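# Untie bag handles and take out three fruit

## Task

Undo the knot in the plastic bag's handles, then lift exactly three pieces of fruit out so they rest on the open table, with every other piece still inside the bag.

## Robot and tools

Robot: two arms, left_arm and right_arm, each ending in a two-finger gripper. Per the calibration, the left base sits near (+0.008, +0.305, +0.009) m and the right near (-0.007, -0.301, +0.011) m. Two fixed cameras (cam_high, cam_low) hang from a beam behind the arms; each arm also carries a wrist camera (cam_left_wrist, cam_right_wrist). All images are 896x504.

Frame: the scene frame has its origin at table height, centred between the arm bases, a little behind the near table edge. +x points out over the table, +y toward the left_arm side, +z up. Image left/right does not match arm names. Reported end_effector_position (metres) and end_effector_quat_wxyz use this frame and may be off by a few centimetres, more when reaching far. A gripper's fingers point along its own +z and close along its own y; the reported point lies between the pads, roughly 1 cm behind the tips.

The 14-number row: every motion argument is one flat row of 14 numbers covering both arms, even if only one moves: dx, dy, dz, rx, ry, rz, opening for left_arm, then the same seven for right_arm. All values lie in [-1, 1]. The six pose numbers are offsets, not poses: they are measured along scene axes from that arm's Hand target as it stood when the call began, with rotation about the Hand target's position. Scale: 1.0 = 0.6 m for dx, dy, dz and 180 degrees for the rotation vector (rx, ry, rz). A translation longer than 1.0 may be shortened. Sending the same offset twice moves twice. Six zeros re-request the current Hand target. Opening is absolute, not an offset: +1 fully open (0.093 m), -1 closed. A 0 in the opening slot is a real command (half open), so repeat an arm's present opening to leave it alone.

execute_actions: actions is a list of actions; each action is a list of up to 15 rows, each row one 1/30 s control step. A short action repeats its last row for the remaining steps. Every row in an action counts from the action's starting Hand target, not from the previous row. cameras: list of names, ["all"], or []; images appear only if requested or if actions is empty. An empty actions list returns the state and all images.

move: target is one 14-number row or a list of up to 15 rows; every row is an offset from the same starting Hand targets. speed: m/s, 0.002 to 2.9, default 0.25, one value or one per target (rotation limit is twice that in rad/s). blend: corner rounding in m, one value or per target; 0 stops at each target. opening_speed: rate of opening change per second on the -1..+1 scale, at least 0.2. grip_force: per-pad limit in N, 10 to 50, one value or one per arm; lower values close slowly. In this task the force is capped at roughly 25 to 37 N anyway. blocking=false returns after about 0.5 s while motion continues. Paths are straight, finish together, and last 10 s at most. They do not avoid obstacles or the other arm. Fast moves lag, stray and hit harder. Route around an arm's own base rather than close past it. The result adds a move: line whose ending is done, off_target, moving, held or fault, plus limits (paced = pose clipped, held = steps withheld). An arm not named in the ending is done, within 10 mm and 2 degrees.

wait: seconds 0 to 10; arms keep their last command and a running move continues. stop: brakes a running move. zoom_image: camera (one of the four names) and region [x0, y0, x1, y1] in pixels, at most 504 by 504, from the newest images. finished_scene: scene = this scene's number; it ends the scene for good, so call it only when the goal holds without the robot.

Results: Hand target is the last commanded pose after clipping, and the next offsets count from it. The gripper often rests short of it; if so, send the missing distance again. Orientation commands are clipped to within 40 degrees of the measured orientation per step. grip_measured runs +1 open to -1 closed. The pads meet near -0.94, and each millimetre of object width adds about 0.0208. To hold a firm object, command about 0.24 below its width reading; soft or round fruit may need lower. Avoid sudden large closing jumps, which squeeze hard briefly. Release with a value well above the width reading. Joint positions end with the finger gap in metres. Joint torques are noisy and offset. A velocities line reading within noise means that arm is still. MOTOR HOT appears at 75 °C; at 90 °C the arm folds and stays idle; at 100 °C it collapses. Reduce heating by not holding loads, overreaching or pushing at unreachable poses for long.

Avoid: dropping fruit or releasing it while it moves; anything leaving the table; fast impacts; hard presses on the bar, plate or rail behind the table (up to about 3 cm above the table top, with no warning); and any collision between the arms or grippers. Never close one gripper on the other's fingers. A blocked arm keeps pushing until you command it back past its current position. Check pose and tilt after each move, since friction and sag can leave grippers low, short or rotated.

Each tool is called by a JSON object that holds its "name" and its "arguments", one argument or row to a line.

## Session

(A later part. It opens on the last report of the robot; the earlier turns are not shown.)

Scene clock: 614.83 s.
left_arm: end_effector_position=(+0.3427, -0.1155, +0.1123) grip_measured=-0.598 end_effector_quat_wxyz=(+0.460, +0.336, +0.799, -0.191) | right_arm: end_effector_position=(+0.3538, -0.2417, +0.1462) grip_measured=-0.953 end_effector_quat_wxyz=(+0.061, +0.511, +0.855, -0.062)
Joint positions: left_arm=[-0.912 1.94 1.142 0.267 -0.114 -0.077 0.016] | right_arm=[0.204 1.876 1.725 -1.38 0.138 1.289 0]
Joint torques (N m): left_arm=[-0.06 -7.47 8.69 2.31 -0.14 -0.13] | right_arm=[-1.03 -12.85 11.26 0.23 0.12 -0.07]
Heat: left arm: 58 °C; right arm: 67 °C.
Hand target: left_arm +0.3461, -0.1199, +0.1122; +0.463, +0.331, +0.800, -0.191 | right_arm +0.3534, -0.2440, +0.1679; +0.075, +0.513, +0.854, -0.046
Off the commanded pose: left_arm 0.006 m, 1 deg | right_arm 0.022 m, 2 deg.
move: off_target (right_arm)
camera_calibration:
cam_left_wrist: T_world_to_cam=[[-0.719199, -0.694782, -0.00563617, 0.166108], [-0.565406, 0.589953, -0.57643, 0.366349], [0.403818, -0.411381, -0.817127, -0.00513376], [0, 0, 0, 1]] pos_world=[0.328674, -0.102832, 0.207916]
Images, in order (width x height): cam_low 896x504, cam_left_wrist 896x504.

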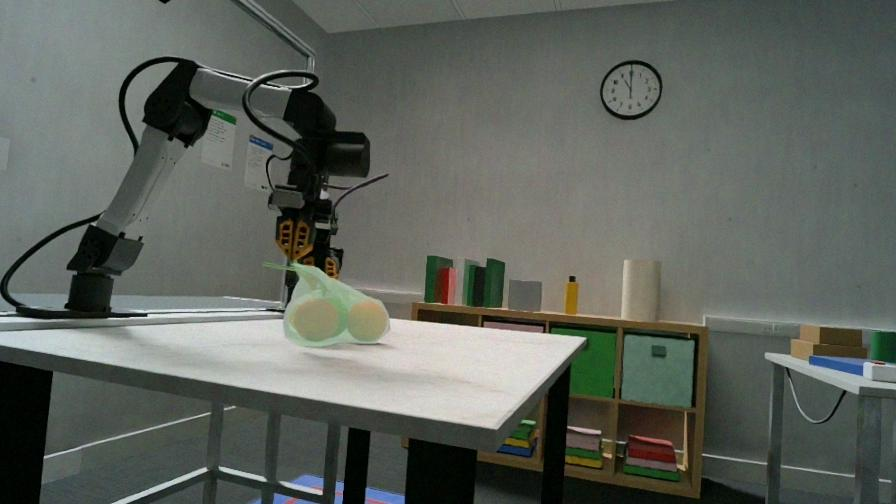

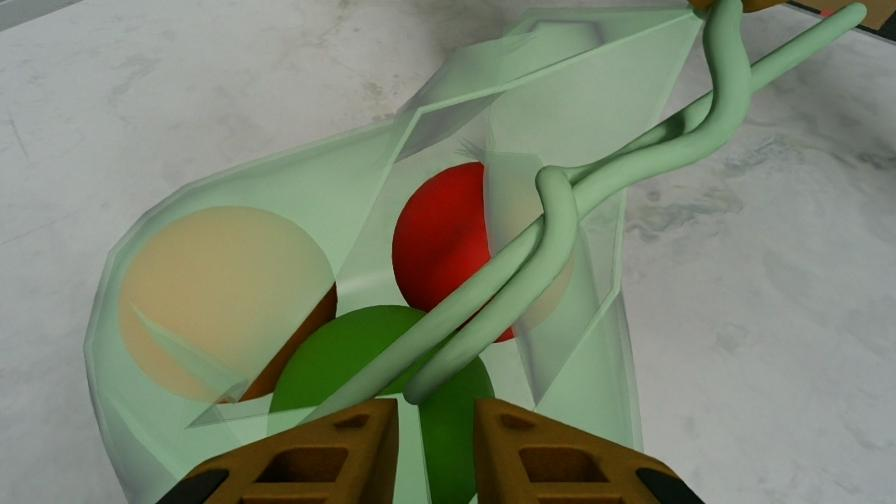

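{"name": "move", "arguments": {
  "target": [0.017,-0.003,-0.014,0,0,0,-0.6, 0,0,0,0,0,0,-1],
  "speed": 0.06,
  "cameras": ["cam_low","cam_left_wrist"]
}}

{"name": "zoom_image", "arguments": {
  "camera": "cam_left_wrist",
  "region": [340, 100, 640, 500]
}}

Scene clock: 628.77 s.
left_arm: end_effector_position=(+0.3508, -0.1188, +0.1051) grip_measured=-0.598 end_effector_quat_wxyz=(+0.462, +0.333, +0.800, -0.190) | right_arm: end_effector_position=(+0.3538, -0.2417, +0.1462) grip_measured=-0.953 end_effector_quat_wxyz=(+0.061, +0.511, +0.855, -0.062)
Joint positions: left_arm=[-0.904 1.98 1.164 0.288 -0.114 -0.077 0.016] | right_arm=[0.204 1.876 1.725 -1.38 0.138 1.289 0]
Joint torques (N m): left_arm=[0.73 -7.6 8.65 2.32 -0.02 -0.04] | right_arm=[-0.96 -12.92 11.22 0.24 0.1 -0.07]
Heat: left arm: 57 °C; right arm: 67 °C.
Hand target: left_arm +0.3562, -0.1218, +0.1038; +0.463, +0.331, +0.800, -0.191 | right_arm +0.3534, -0.2440, +0.1679; +0.075, +0.513, +0.854, -0.046
Off the commanded pose: left_arm 0.006 m, 0 deg | right_arm 0.022 m, 2 deg.
move: off_target (right_arm)
camera_calibration:
cam_left_wrist: T_world_to_cam=[[-0.713569, -0.700565, -0.00528406, 0.166792], [-0.569153, 0.584082, -0.578718, 0.369585], [0.408516, -0.409947, -0.815511, -0.0173581], [0, 0, 0, 1]] pos_world=[0.336459, -0.106135, 0.200611]
Images, in order (width x height): cam_low 896x504, cam_left_wrist 896x504.

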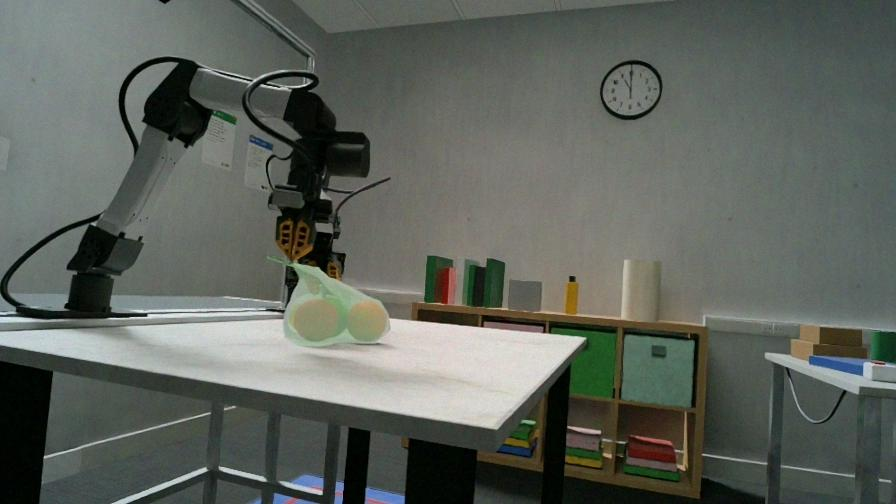

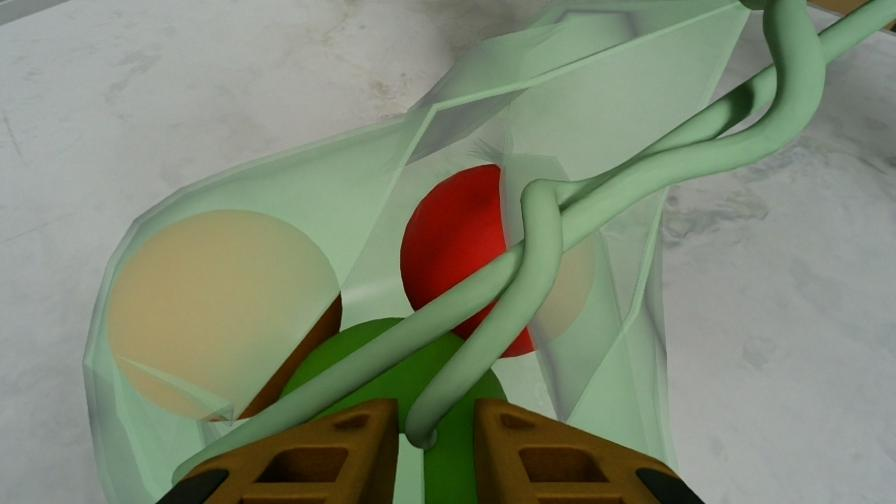

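Scaled by 1.260 from the camera's 896x504 image, which has a finer 1280x720 frame.

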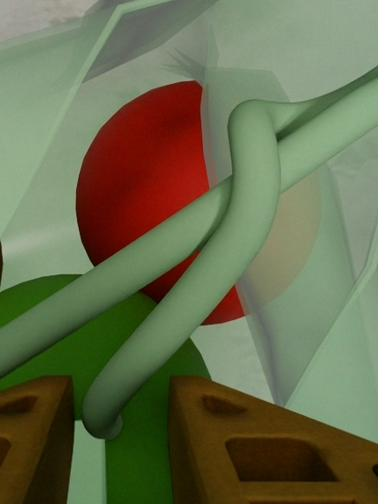

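{"name": "move", "arguments": {
  "target": [0,0,0,0,0,0,-1, 0,0,0,0,0,0,-1],
  "speed": 0.06,
  "opening_speed": 0.5,
  "cameras": ["cam_right_wrist","cam_left_wrist"]
}}

{"name": "zoom_image", "arguments": {
  "camera": "cam_left_wrist",
  "region": [340, 100, 640, 500]
}}

Scene clock: 637.10 s.
left_arm: end_effector_position=(+0.3508, -0.1188, +0.1051) grip_measured=-0.910 end_effector_quat_wxyz=(+0.462, +0.333, +0.800, -0.190) | right_arm: end_effector_position=(+0.3538, -0.2417, +0.1462) grip_measured=-0.953 end_effector_quat_wxyz=(+0.061, +0.511, +0.855, -0.062)
Joint positions: left_arm=[-0.904 1.98 1.164 0.288 -0.114 -0.077 0.002] | right_arm=[0.204 1.876 1.725 -1.38 0.138 1.289 0]
Joint torques (N m): left_arm=[0.81 -7.58 8.7 2.32 -0.01 -0.06] | right_arm=[-1.05 -12.72 11.18 0.22 0.1 -0.06]
Heat: left arm: 56 °C; right arm: 67 °C.
Hand target: left_arm +0.3562, -0.1218, +0.1038; +0.463, +0.331, +0.800, -0.191 | right_arm +0.3534, -0.2440, +0.1679; +0.075, +0.513, +0.854, -0.046
Off the commanded pose: left_arm 0.006 m, 0 deg | right_arm 0.022 m, 2 deg.
move: off_target (right_arm)
camera_calibration:
cam_left_wrist: T_world_to_cam=[[-0.713569, -0.700565, -0.00528406, 0.166792], [-0.569153, 0.584082, -0.578718, 0.369585], [0.408516, -0.409947, -0.815511, -0.0173581], [0, 0, 0, 1]] pos_world=[0.336459, -0.106135, 0.200611]
cam_right_wrist: T_world_to_cam=[[-0.87664, -0.479059, 0.0447647, 0.18766], [-0.454666, 0.85524, 0.248682, 0.371058], [-0.157418, 0.197651, -0.96755, 0.330809], [0, 0, 0, 1]] pos_world=[0.385292, -0.292828, 0.219398]
Images, in order (width x height): cam_left_wrist 896x504, cam_right_wrist 896x504.

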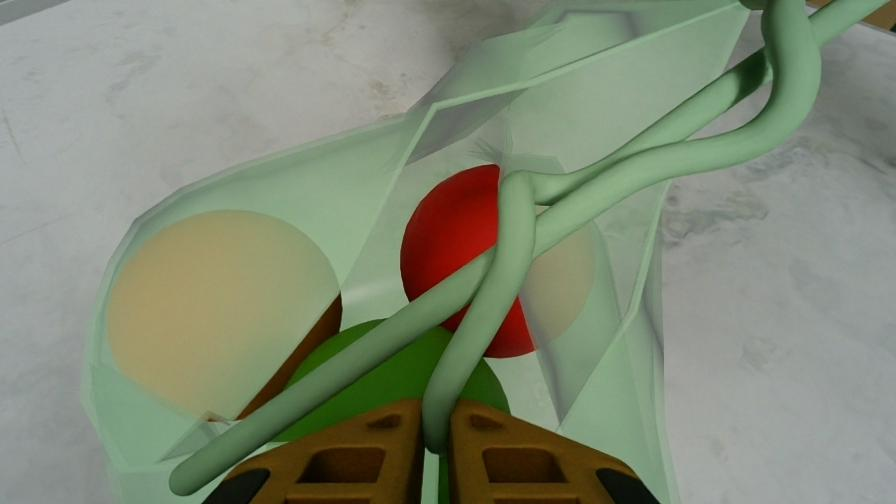

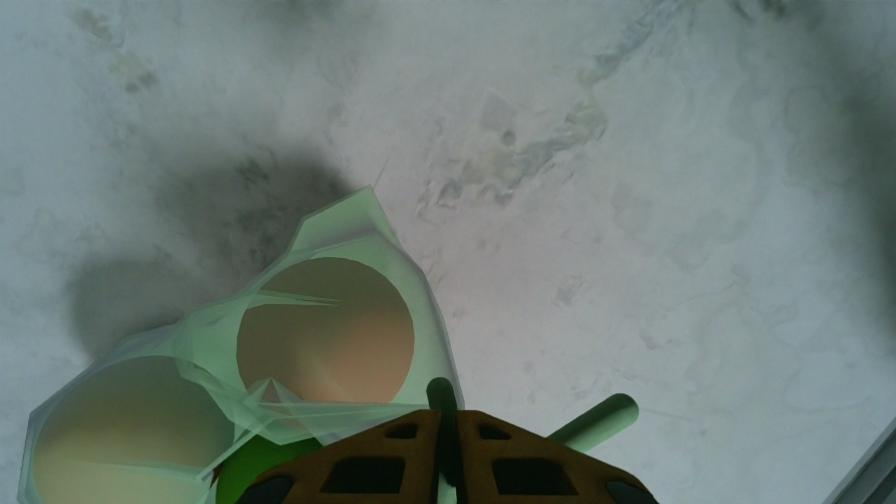

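Scaled by 1.260 from the camera's 896x504 image, which has a finer 1280x720 frame.

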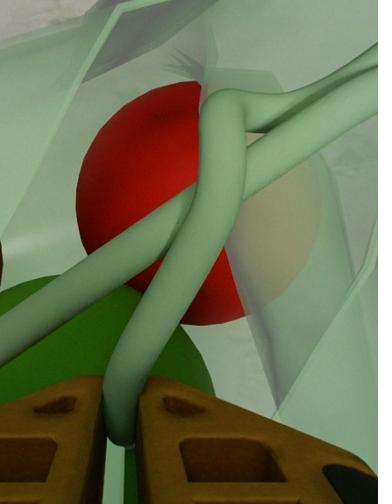

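{"name": "move", "arguments": {
  "target": [-0.04,0.06,0.03,0,0,0,-1, 0,-0.06,0.03,0,0,0,-1],
  "speed": 0.06,
  "cameras": ["cam_low","cam_left_wrist"]
}}

{"name": "zoom_image", "arguments": {
  "camera": "cam_left_wrist",
  "region": [340, 0, 840, 400]
}}

Scene clock: 660.67 s.
left_arm: end_effector_position=(+0.3344, -0.0912, +0.1189) grip_measured=-0.910 end_effector_quat_wxyz=(+0.465, +0.329, +0.799, -0.190) | right_arm: end_effector_position=(+0.3542, -0.2769, +0.1647) grip_measured=-0.953 end_effector_quat_wxyz=(+0.058, +0.511, +0.856, -0.059)
Joint positions: left_arm=[-0.897 1.848 1.033 0.293 -0.114 -0.077 0.002] | right_arm=[0.099 1.858 1.77 -1.431 0.124 1.183 0]
Joint torques (N m): left_arm=[0.77 -10.02 5.68 2.2 0.06 0] | right_arm=[-1.02 -12.38 11.33 0.3 0.13 -0.05]
Heat: left arm: 56 °C; right arm: 67 °C.
Hand target: left_arm +0.3322, -0.0858, +0.1217; +0.463, +0.331, +0.800, -0.191 | right_arm +0.3533, -0.2799, +0.1860; +0.074, +0.513, +0.854, -0.045
Off the commanded pose: left_arm 0.006 m, 0 deg | right_arm 0.021 m, 2 deg.
move: off_target (right_arm)
camera_calibration:
cam_left_wrist: T_world_to_cam=[[-0.708527, -0.705671, -0.00432489, 0.172266], [-0.570717, 0.57661, -0.58464, 0.352645], [0.415057, -0.411765, -0.811282, 0.0090999], [0, 0, 0, 1]] pos_world=[0.319539, -0.0780287, 0.214298]
Images, in order (width x height): cam_low 896x504, cam_left_wrist 896x504.

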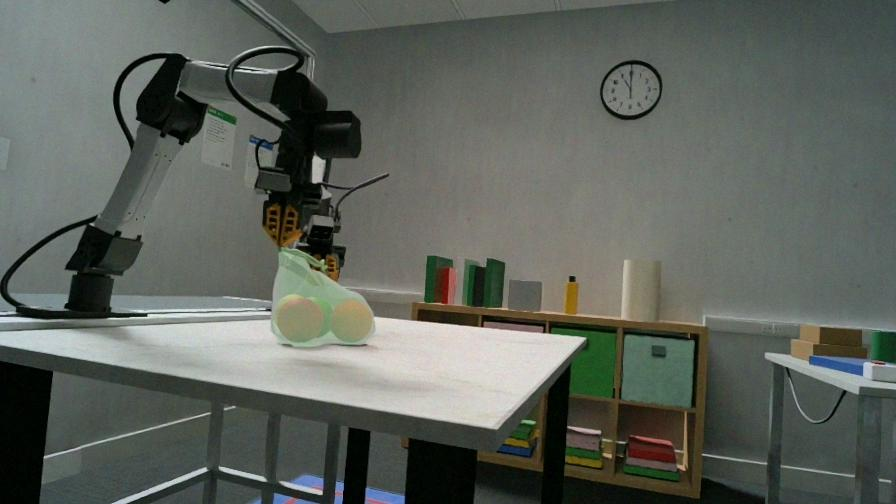

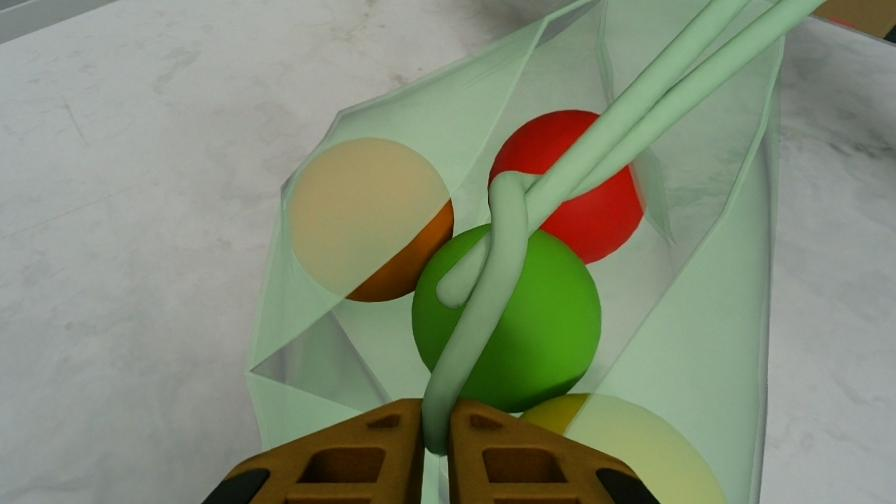

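Scaled by 1.008 from the camera's 896x504 image, which has a finer 1280x720 frame.

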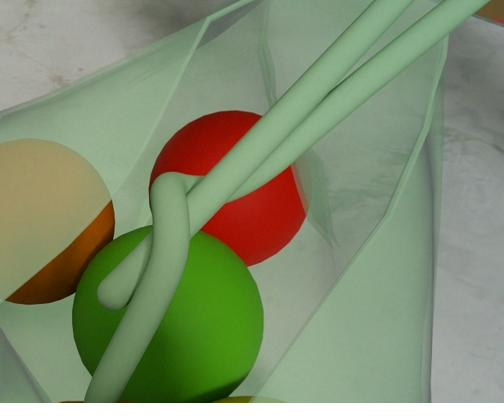

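{"name": "move", "arguments": {
  "target": [-0.03,0.045,0.02,0,0,0,-1, 0,-0.06,0.02,0,0,0,-1],
  "speed": 0.06,
  "cameras": ["cam_high","cam_left_wrist"]
}}

{"name": "zoom_image", "arguments": {
  "camera": "cam_left_wrist",
  "region": [340, 0, 840, 400]
}}

Scene clock: 669.53 s.
left_arm: end_effector_position=(+0.3176, -0.0665, +0.1369) grip_measured=-0.910 end_effector_quat_wxyz=(+0.472, +0.326, +0.795, -0.196) | right_arm: end_effector_position=(+0.3540, -0.3123, +0.1775) grip_measured=-0.956 end_effector_quat_wxyz=(+0.055, +0.511, +0.856, -0.056)
Joint positions: left_arm=[-0.89 1.708 0.922 0.285 -0.106 -0.077 0.002] | right_arm=[-0.008 1.855 1.811 -1.465 0.11 1.076 0]
Joint torques (N m): left_arm=[0.87 -8.92 5.75 2.07 0.04 0.06] | right_arm=[-1.06 -11.97 11.44 0.34 0.13 -0.06]
Heat: left arm: 55 °C; right arm: 67 °C.
Hand target: left_arm +0.3143, -0.0587, +0.1338; +0.463, +0.330, +0.800, -0.191 | right_arm +0.3533, -0.3160, +0.1980; +0.075, +0.513, +0.854, -0.045
Off the commanded pose: left_arm 0.009 m, 1 deg | right_arm 0.021 m, 3 deg.
move: off_target (right_arm)
camera_calibration:
cam_left_wrist: T_world_to_cam=[[-0.708792, -0.705415, 0.00213559, 0.177183], [-0.565033, 0.56592, -0.600393, 0.33894], [0.422317, -0.42676, -0.799702, 0.0359434], [0, 0, 0, 1]] pos_world=[0.301918, -0.0514863, 0.231863]
Images, in order (width x height): cam_high 896x504, cam_left_wrist 896x504.

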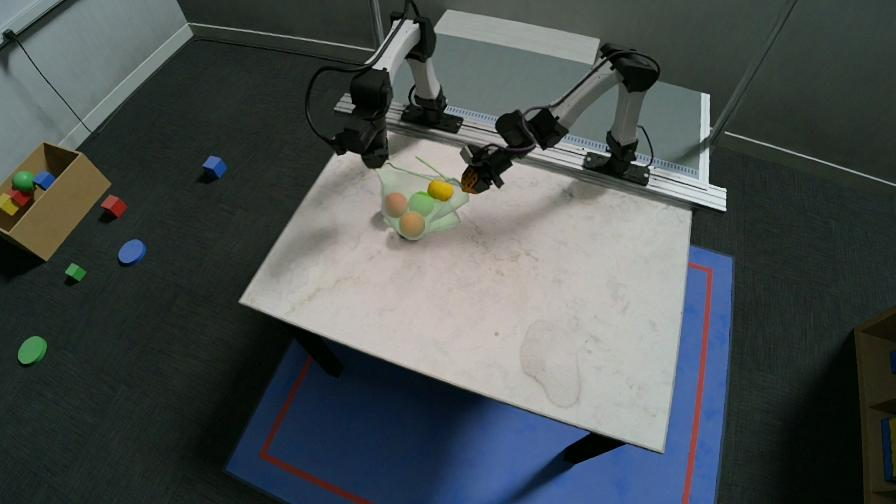

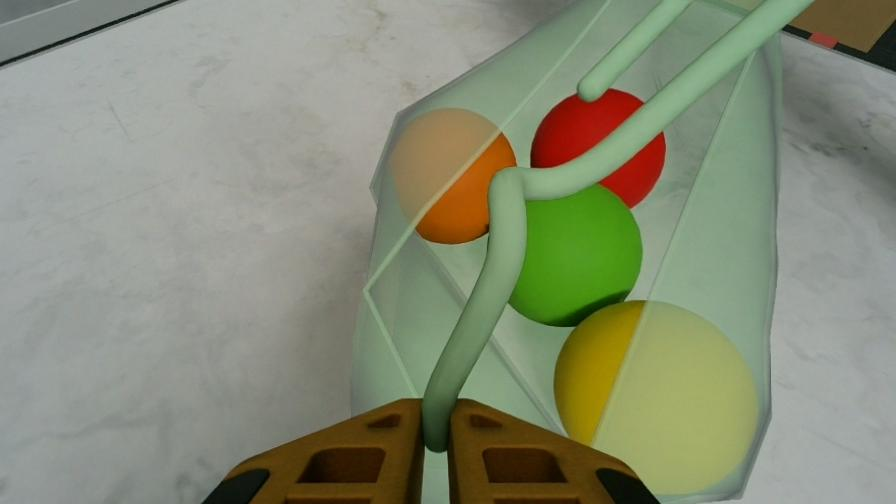

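Scaled by 1.008 from the camera's 896x504 image, which has a finer 1280x720 frame.

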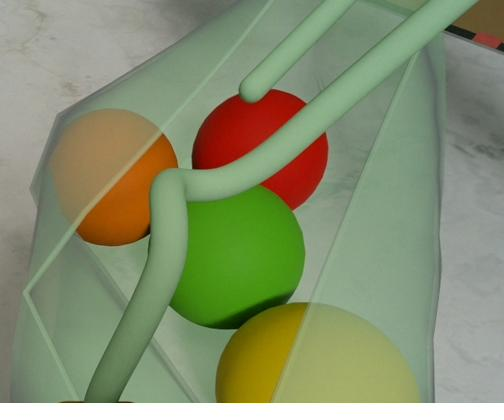

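{"name": "move", "arguments": {
  "target": [
    [-0.03,0.07,0.05,0,0,0,-1, 0,-0.03,-0.02,0,0,0,-1],
    [-0.03,0.07,0.05,0,0,0,-1, 0,-0.09,-0.16,0,0,0,-1]
  ],
  "speed": 0.08,
  "blend": [0.02,0],
  "cameras": ["cam_high","cam_left_wrist","cam_right_wrist"]
}}

{"name": "zoom_image", "arguments": {
  "camera": "cam_high",
  "region": [340, 130, 520, 270]
}}

Scene clock: 707.33 s.
left_arm: end_effector_position=(+0.2999, -0.0233, +0.1674) grip_measured=-0.910 end_effector_quat_wxyz=(+0.471, +0.325, +0.797, -0.195) | right_arm: end_effector_position=(+0.3541, -0.3675, +0.0985) grip_measured=-0.987 end_effector_quat_wxyz=(+0.067, +0.512, +0.855, -0.053)
Joint positions: left_arm=[-0.847 1.481 0.828 0.15 -0.07 -0.059 0.002] | right_arm=[-0.155 1.84 1.466 -1.094 0.102 0.93 0]
Joint torques (N m): left_arm=[0.84 -7.32 6.01 2.1 0.07 0.08] | right_arm=[-0.96 -10.93 6.86 0.88 0.09 -0.09]
Heat: left arm: 56 °C; right arm: 64 °C.
Hand target: left_arm +0.2962, -0.0167, +0.1638; +0.463, +0.331, +0.800, -0.191 | right_arm +0.3534, -0.3699, +0.1020; +0.075, +0.513, +0.854, -0.045
Off the commanded pose: left_arm 0.008 m, 1 deg | right_arm 0.004 m, 1 deg.
move: done
camera_calibration:
cam_left_wrist: T_world_to_cam=[[-0.706654, -0.707549, 0.00389023, 0.193958], [-0.569012, 0.565008, -0.597487, 0.323633], [0.420553, -0.42443, -0.801869, 0.0872418], [0, 0, 0, 1]] pos_world=[0.284523, -0.00859251, 0.262569]
cam_right_wrist: T_world_to_cam=[[-0.877459, -0.47907, 0.0235959, 0.132188], [-0.458945, 0.852863, 0.248987, 0.491203], [-0.139406, 0.207646, -0.968219, 0.306869], [0, 0, 0, 1]] pos_world=[0.384204, -0.419322, 0.171695]
Images, in order (width x height): cam_high 896x504, cam_left_wrist 896x504, cam_right_wrist 896x504.

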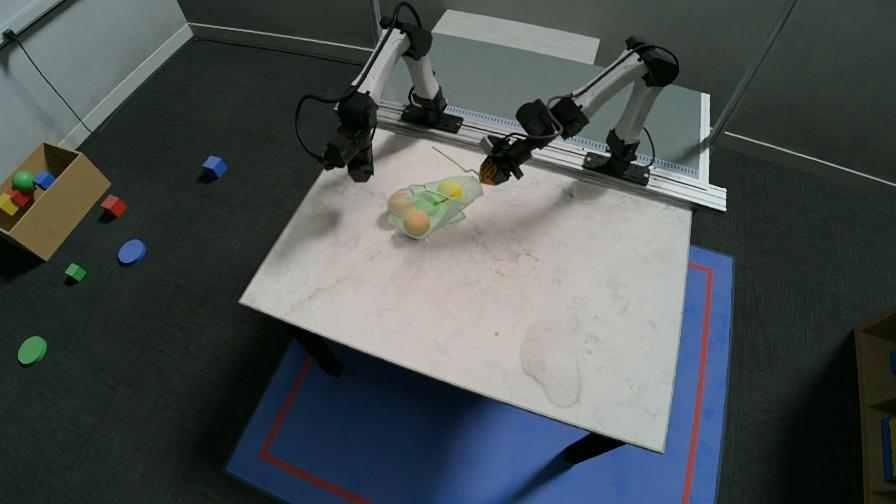

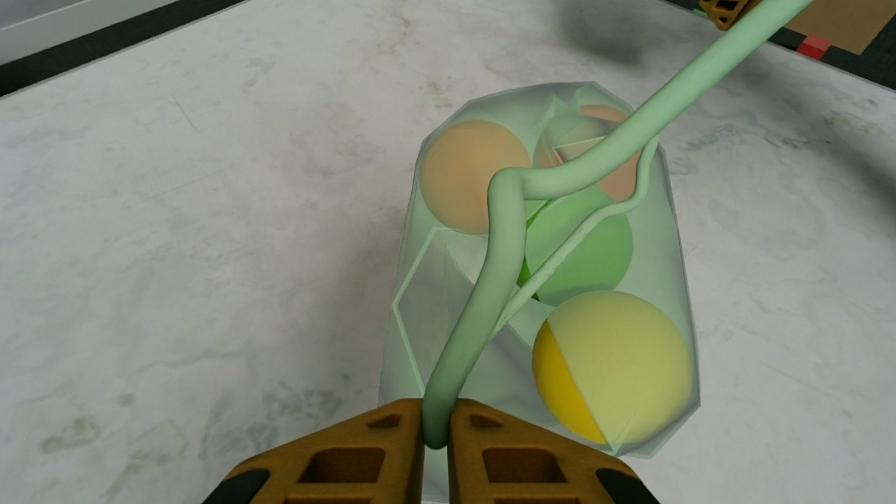

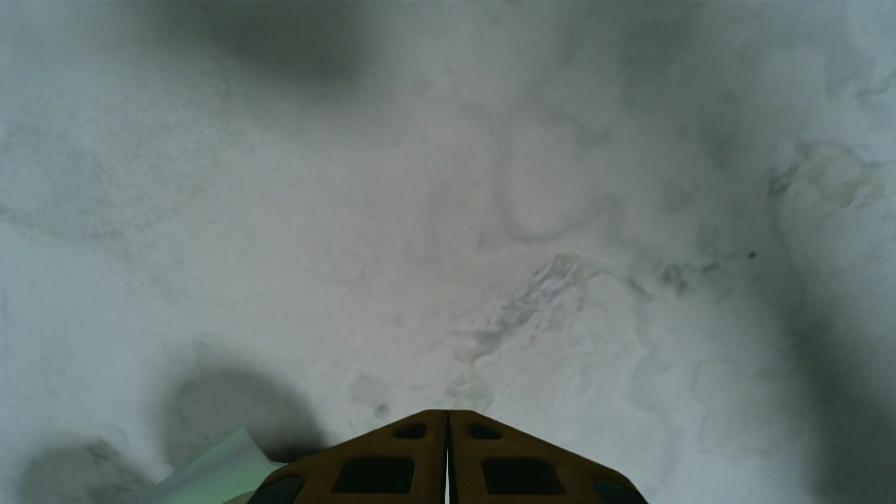

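Scaled by 2.800 from the camera's 896x504 image, which has a finer 1280x720 frame.

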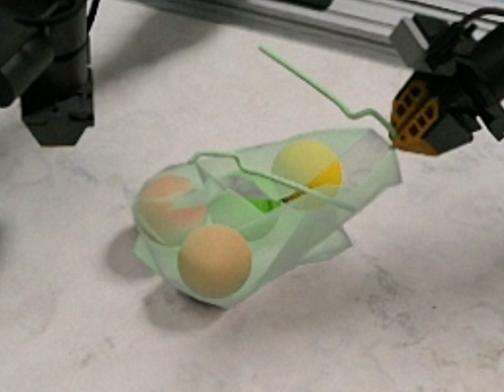

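{"name": "move", "arguments": {
  "target": [
    [0,0,0,0,0,0,-1, 0,0,0.25,0,0,0,-0.9],
    [0,0,0,0,0,0,-1, 0.011,0.22,0.313,0.03,0.05,0.343,-0.9]
  ],
  "speed": 0.25,
  "blend": [0.05,0],
  "cameras": ["cam_right_wrist"]
}}

{"name": "zoom_image", "arguments": {
  "camera": "cam_right_wrist",
  "region": [200, 150, 650, 500]
}}

Scene clock: 725.37 s.
left_arm: end_effector_position=(+0.2999, -0.0234, +0.1674) grip_measured=-0.910 end_effector_quat_wxyz=(+0.470, +0.325, +0.797, -0.196) | right_arm: end_effector_position=(+0.3661, -0.2405, +0.2707) grip_measured=-0.901 end_effector_quat_wxyz=(+0.140, +0.007, +0.990, +0.015)
Joint positions: left_arm=[-0.847 1.481 0.828 0.15 -0.07 -0.059 0.002] | right_arm=[0.11 1.795 2.103 -1.563 -0.033 0.145 0.002]
Joint torques (N m): left_arm=[0.87 -7.32 6.01 2.11 0.07 0.08] | right_arm=[0.08 -10.99 10.78 1.05 -0.08 -0.07]
Heat: left arm: 56 °C; right arm: 63 °C.
Hand target: left_arm +0.2962, -0.0168, +0.1638; +0.463, +0.331, +0.800, -0.191 | right_arm +0.3600, -0.2380, +0.2898; +0.000, +0.001, +1.000, -0.001
Off the commanded pose: left_arm 0.008 m, 1 deg | right_arm 0.020 m, 16 deg.
joint sent to its limit (right arm) — joint 4 (wrist pitch), lower limit. The joint targets are off in orientation, not in position.
move: off_target (right_arm)
camera_calibration:
cam_right_wrist: T_world_to_cam=[[-0.00150315, -0.999564, -0.0294929, -0.23208], [-0.990482, -0.00257114, 0.137621, 0.364551], [-0.137637, 0.0294191, -0.990046, 0.411349], [0, 0, 0, 1]] pos_world=[0.41735, -0.243143, 0.350239]
Images, in order (width x height): cam_right_wrist 896x504.

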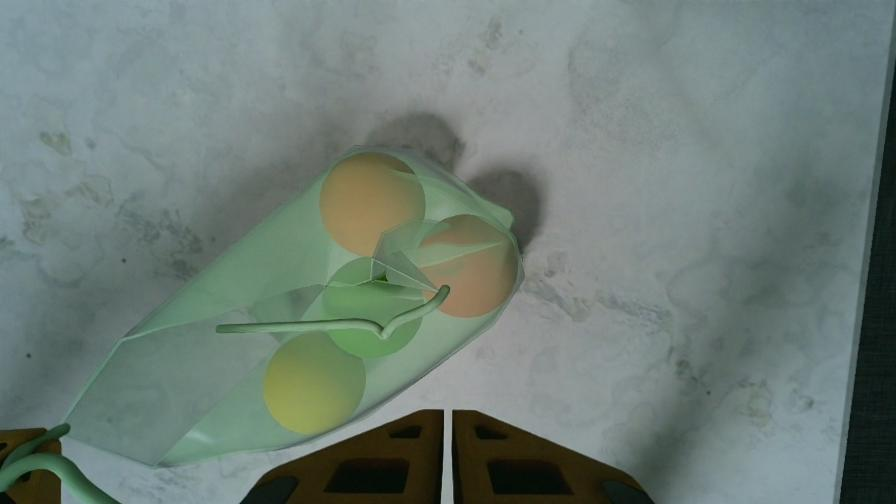

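Scaled by 1.120 from the camera's 896x504 image, which has a finer 1280x720 frame.

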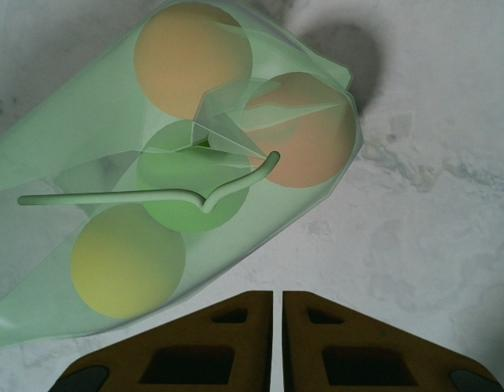

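{"name": "move", "arguments": {
  "target": [0.03,-0.06,-0.01,0,0,0,-1, -0.0133,0.0175,-0.258,-0.0129,-0.0257,-0.2943,-0.55],
  "speed": 0.2,
  "cameras": ["cam_right_wrist","cam_left_wrist"]
}}

{"name": "zoom_image", "arguments": {
  "camera": "cam_right_wrist",
  "region": [250, 150, 650, 500]
}}

Scene clock: 798.37 s.
left_arm: end_effector_position=(+0.3103, -0.0480, +0.1546) grip_measured=-0.910 end_effector_quat_wxyz=(+0.458, +0.335, +0.801, -0.192) | right_arm: end_effector_position=(+0.3520, -0.2273, +0.1425) grip_measured=-0.551 end_effector_quat_wxyz=(+0.042, +0.444, +0.895, -0.014)
Joint positions: left_arm=[-0.866 1.604 0.918 0.153 -0.075 -0.059 0.002] | right_arm=[0.198 1.838 1.666 -1.315 0.037 1.128 0.019]
Joint torques (N m): left_arm=[-0.08 -5.44 9.17 2.33 -0.14 -0.07] | right_arm=[0.17 -7.69 6.83 0.79 0.16 0.07]
Heat: left arm: 56 °C; right arm: 63 °C.
Hand target: left_arm +0.3143, -0.0527, +0.1578; +0.463, +0.330, +0.800, -0.191 | right_arm +0.3520, -0.2274, +0.1349; +0.039, +0.446, +0.894, -0.020
Off the commanded pose: left_arm 0.007 m, 1 deg | right_arm 0.007 m, 1 deg.
move: done
camera_calibration:
cam_left_wrist: T_world_to_cam=[[-0.717042, -0.697029, -0.00113092, 0.18839], [-0.57057, 0.587882, -0.57345, 0.333655], [0.400376, -0.410542, -0.81924, 0.0716191], [0, 0, 0, 1]] pos_world=[0.296783, -0.0354335, 0.250221]
cam_right_wrist: T_world_to_cam=[[-0.79017, -0.612762, -0.0124371, 0.140458], [-0.582527, 0.744563, 0.326018, 0.367668], [-0.190511, 0.264855, -0.945282, 0.34785], [0, 0, 0, 1]] pos_world=[0.391431, -0.279814, 0.210697]
Images, in order (width x height): cam_left_wrist 896x504, cam_right_wrist 896x504.

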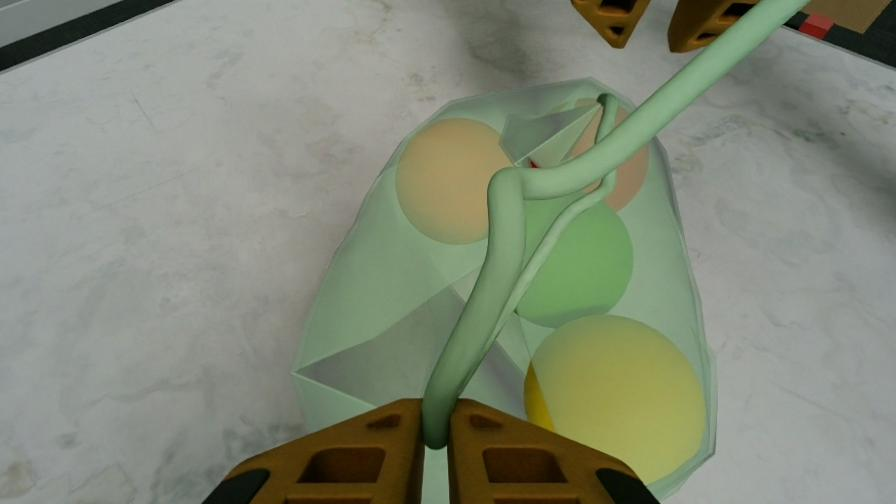

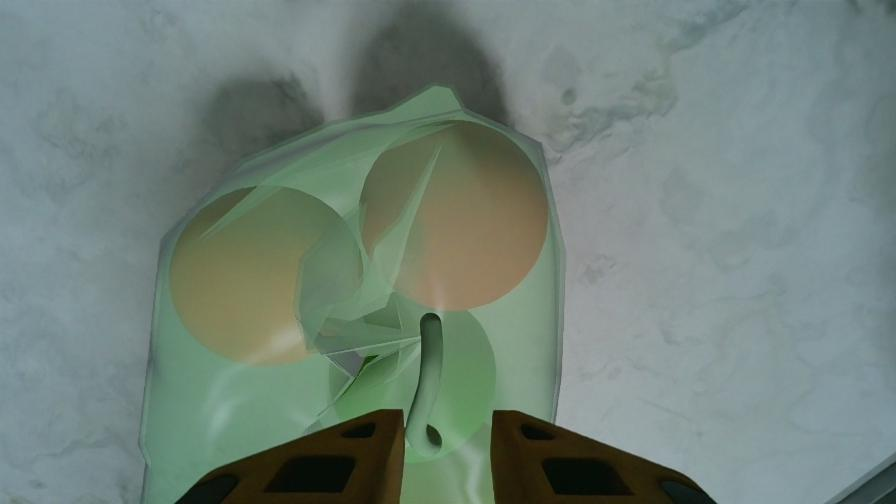

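Scaled by 1.260 from the camera's 896x504 image, which has a finer 1280x720 frame.

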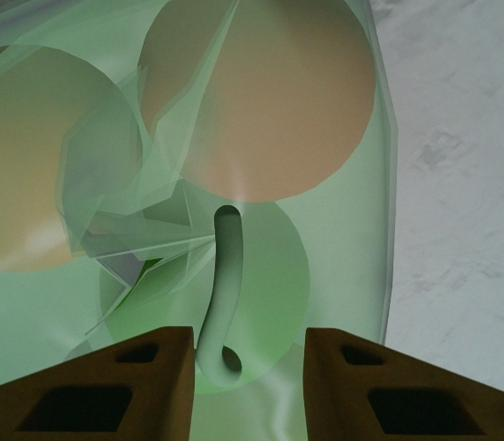

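{"name": "move", "arguments": {
  "target": [0,0,0,0,0,0,-1, 0.0095,0.0013,-0.042,0,0,0,-0.55],
  "speed": 0.1,
  "cameras": ["cam_right_wrist","cam_left_wrist"]
}}

{"name": "zoom_image", "arguments": {
  "camera": "cam_right_wrist",
  "region": [250, 150, 650, 500]
}}

{"name": "zoom_image", "arguments": {
  "camera": "cam_left_wrist",
  "region": [450, 0, 800, 300]
}}

Scene clock: 813.47 s.
left_arm: end_effector_position=(+0.3103, -0.0480, +0.1546) grip_measured=-0.910 end_effector_quat_wxyz=(+0.458, +0.335, +0.801, -0.192) | right_arm: end_effector_position=(+0.3583, -0.2270, +0.1178) grip_measured=-0.551 end_effector_quat_wxyz=(+0.042, +0.445, +0.895, -0.014)
Joint positions: left_arm=[-0.866 1.604 0.918 0.153 -0.075 -0.059 0.002] | right_arm=[0.198 1.863 1.601 -1.225 0.037 1.13 0.019]
Joint torques (N m): left_arm=[-0.03 -5.39 9.1 2.33 -0.14 -0.09] | right_arm=[0.23 -7.83 6.87 0.83 0.18 0.06]
Heat: left arm: 56 °C; right arm: 60 °C.
Hand target: left_arm +0.3143, -0.0527, +0.1578; +0.463, +0.330, +0.800, -0.191 | right_arm +0.3577, -0.2267, +0.1098; +0.039, +0.446, +0.894, -0.020
Off the commanded pose: left_arm 0.007 m, 1 deg | right_arm 0.008 m, 1 deg.
move: done
camera_calibration:
cam_left_wrist: T_world_to_cam=[[-0.717042, -0.697029, -0.00113092, 0.18839], [-0.57057, 0.587882, -0.57345, 0.333655], [0.400376, -0.410542, -0.81924, 0.0716191], [0, 0, 0, 1]] pos_world=[0.296783, -0.0354335, 0.250221]
cam_right_wrist: T_world_to_cam=[[-0.791322, -0.611263, -0.0129417, 0.146208], [-0.581289, 0.74562, 0.325811, 0.378951], [-0.189506, 0.265344, -0.945346, 0.325352], [0, 0, 0, 1]] pos_world=[0.397634, -0.279512, 0.185997]
Images, in order (width x height): cam_left_wrist 896x504, cam_right_wrist 896x504.

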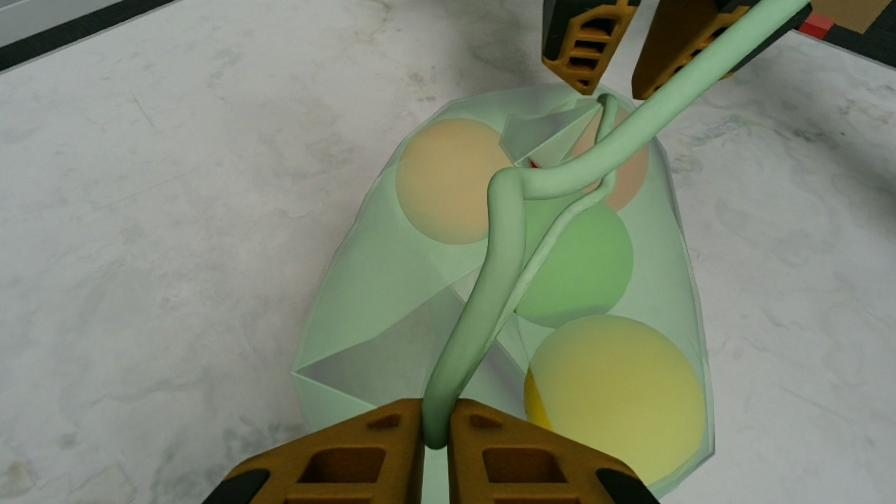

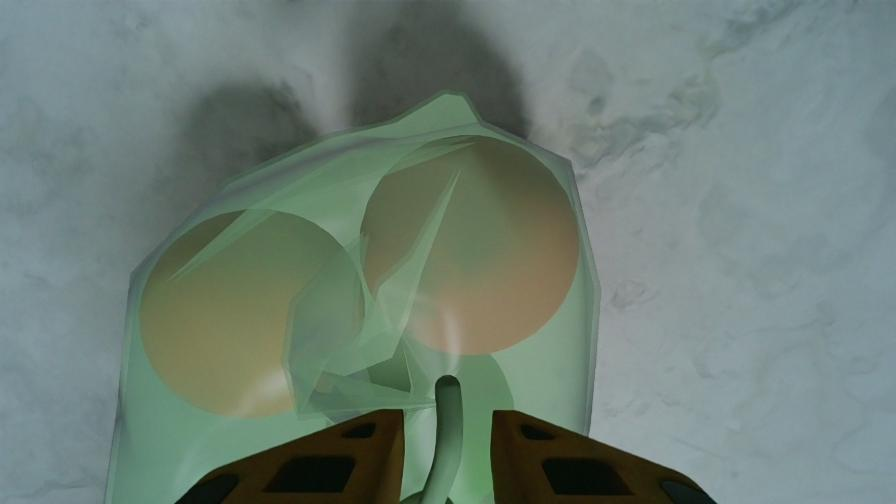

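Scaled by 1.260 from the camera's 896x504 image, which has a finer 1280x720 frame.

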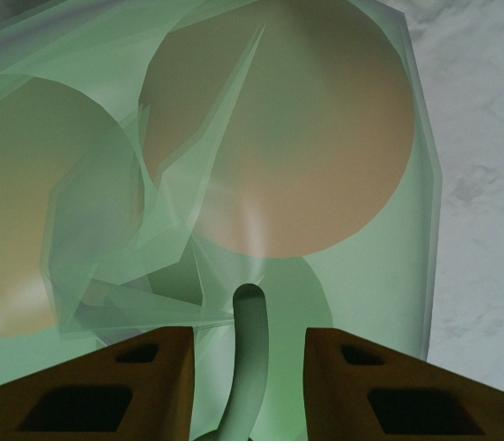

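Scaled by 1.440 from the camera's 896x504 image, which has a finer 1280x720 frame.

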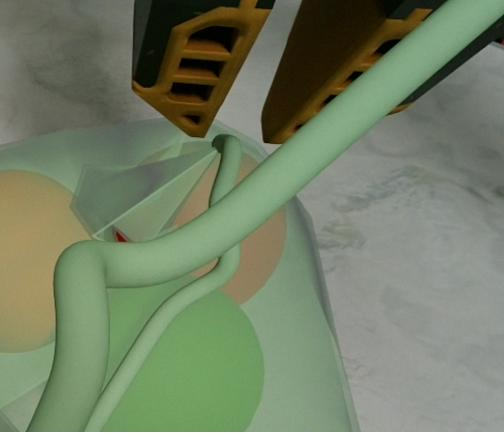

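{"name": "move", "arguments": {
  "target": [
    [0,0,0,0,0,0,-1, 0.002,-0.002,-0.02,0,0,0,-0.55],
    [0,0,0,0,0,0,-1, 0.002,-0.002,-0.02,0,0,0,-1]
  ],
  "speed": 0.1,
  "opening_speed": 0.5,
  "cameras": ["cam_right_wrist","cam_left_wrist"]
}}

{"name": "zoom_image", "arguments": {
  "camera": "cam_right_wrist",
  "region": [250, 150, 650, 500]
}}

{"name": "zoom_image", "arguments": {
  "camera": "cam_left_wrist",
  "region": [450, 0, 800, 300]
}}

Scene clock: 829.63 s.
left_arm: end_effector_position=(+0.3103, -0.0480, +0.1546) grip_measured=-0.910 end_effector_quat_wxyz=(+0.458, +0.335, +0.801, -0.192) | right_arm: end_effector_position=(+0.3601, -0.2270, +0.1067) grip_measured=-0.924 end_effector_quat_wxyz=(+0.044, +0.445, +0.894, -0.012)
Joint positions: left_arm=[-0.866 1.604 0.918 0.153 -0.075 -0.059 0.002] | right_arm=[0.198 1.87 1.566 -1.179 0.037 1.13 0.001]
Joint torques (N m): left_arm=[-0.02 -5.46 9.2 2.33 -0.12 -0.07] | right_arm=[-0.02 -7.84 6.84 0.75 0.14 0.09]
Heat: left arm: 56 °C; right arm: 60 °C.
Hand target: left_arm +0.3143, -0.0527, +0.1578; +0.463, +0.330, +0.800, -0.191 | right_arm +0.3589, -0.2278, +0.0978; +0.039, +0.446, +0.894, -0.020
Off the commanded pose: left_arm 0.007 m, 1 deg | right_arm 0.009 m, 1 deg.
move: done
camera_calibration:
cam_left_wrist: T_world_to_cam=[[-0.717042, -0.697029, -0.00113092, 0.18839], [-0.57057, 0.587882, -0.57345, 0.333655], [0.400376, -0.410542, -0.81924, 0.0716191], [0, 0, 0, 1]] pos_world=[0.296783, -0.0354335, 0.250221]
cam_right_wrist: T_world_to_cam=[[-0.791169, -0.611378, -0.0163798, 0.147701], [-0.582627, 0.745276, 0.324205, 0.384201], [-0.186005, 0.266044, -0.945845, 0.314147], [0, 0, 0, 1]] pos_world=[0.399135, -0.279612, 0.174994]
Images, in order (width x height): cam_left_wrist 896x504, cam_right_wrist 896x504.

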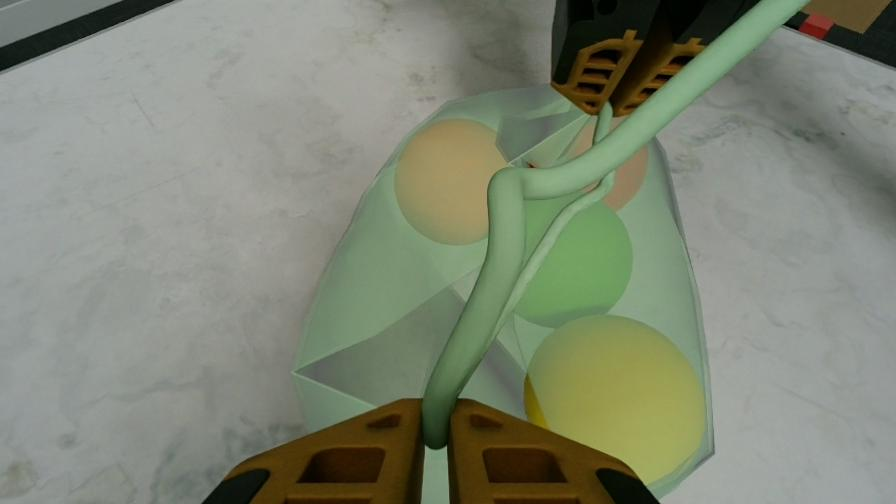

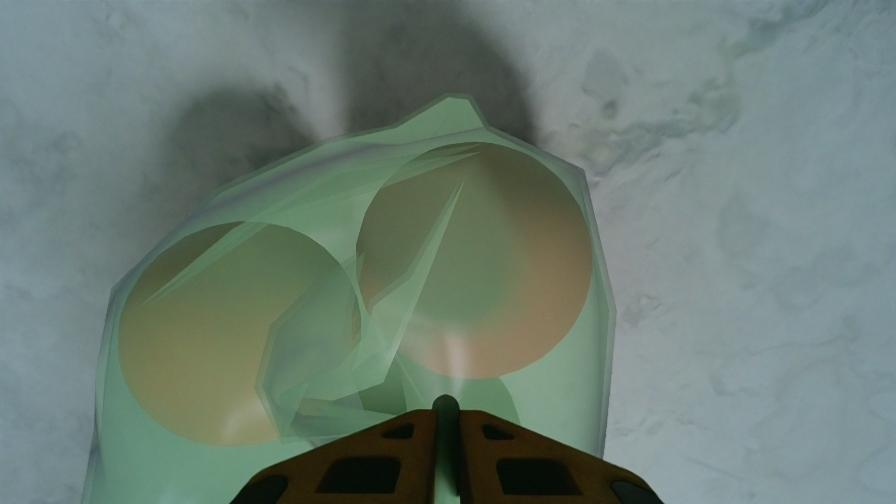

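Scaled by 1.260 from the camera's 896x504 image, which has a finer 1280x720 frame.

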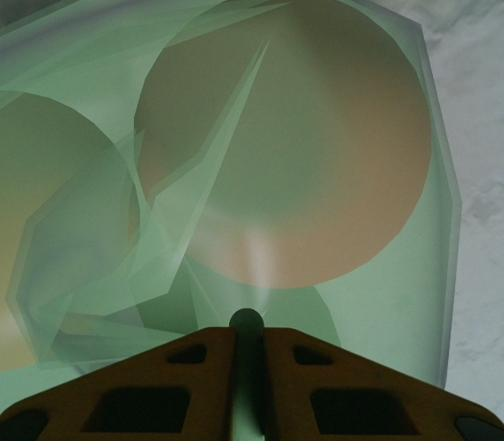

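Scaled by 1.440 from the camera's 896x504 image, which has a finer 1280x720 frame.

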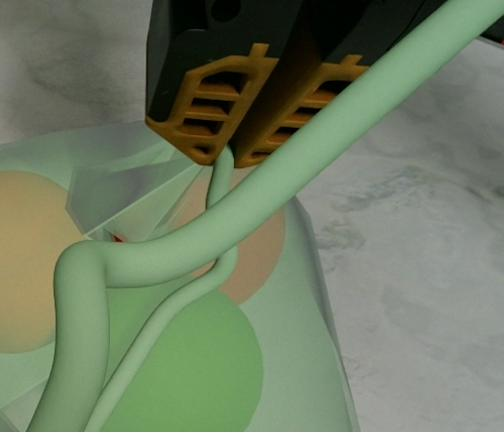

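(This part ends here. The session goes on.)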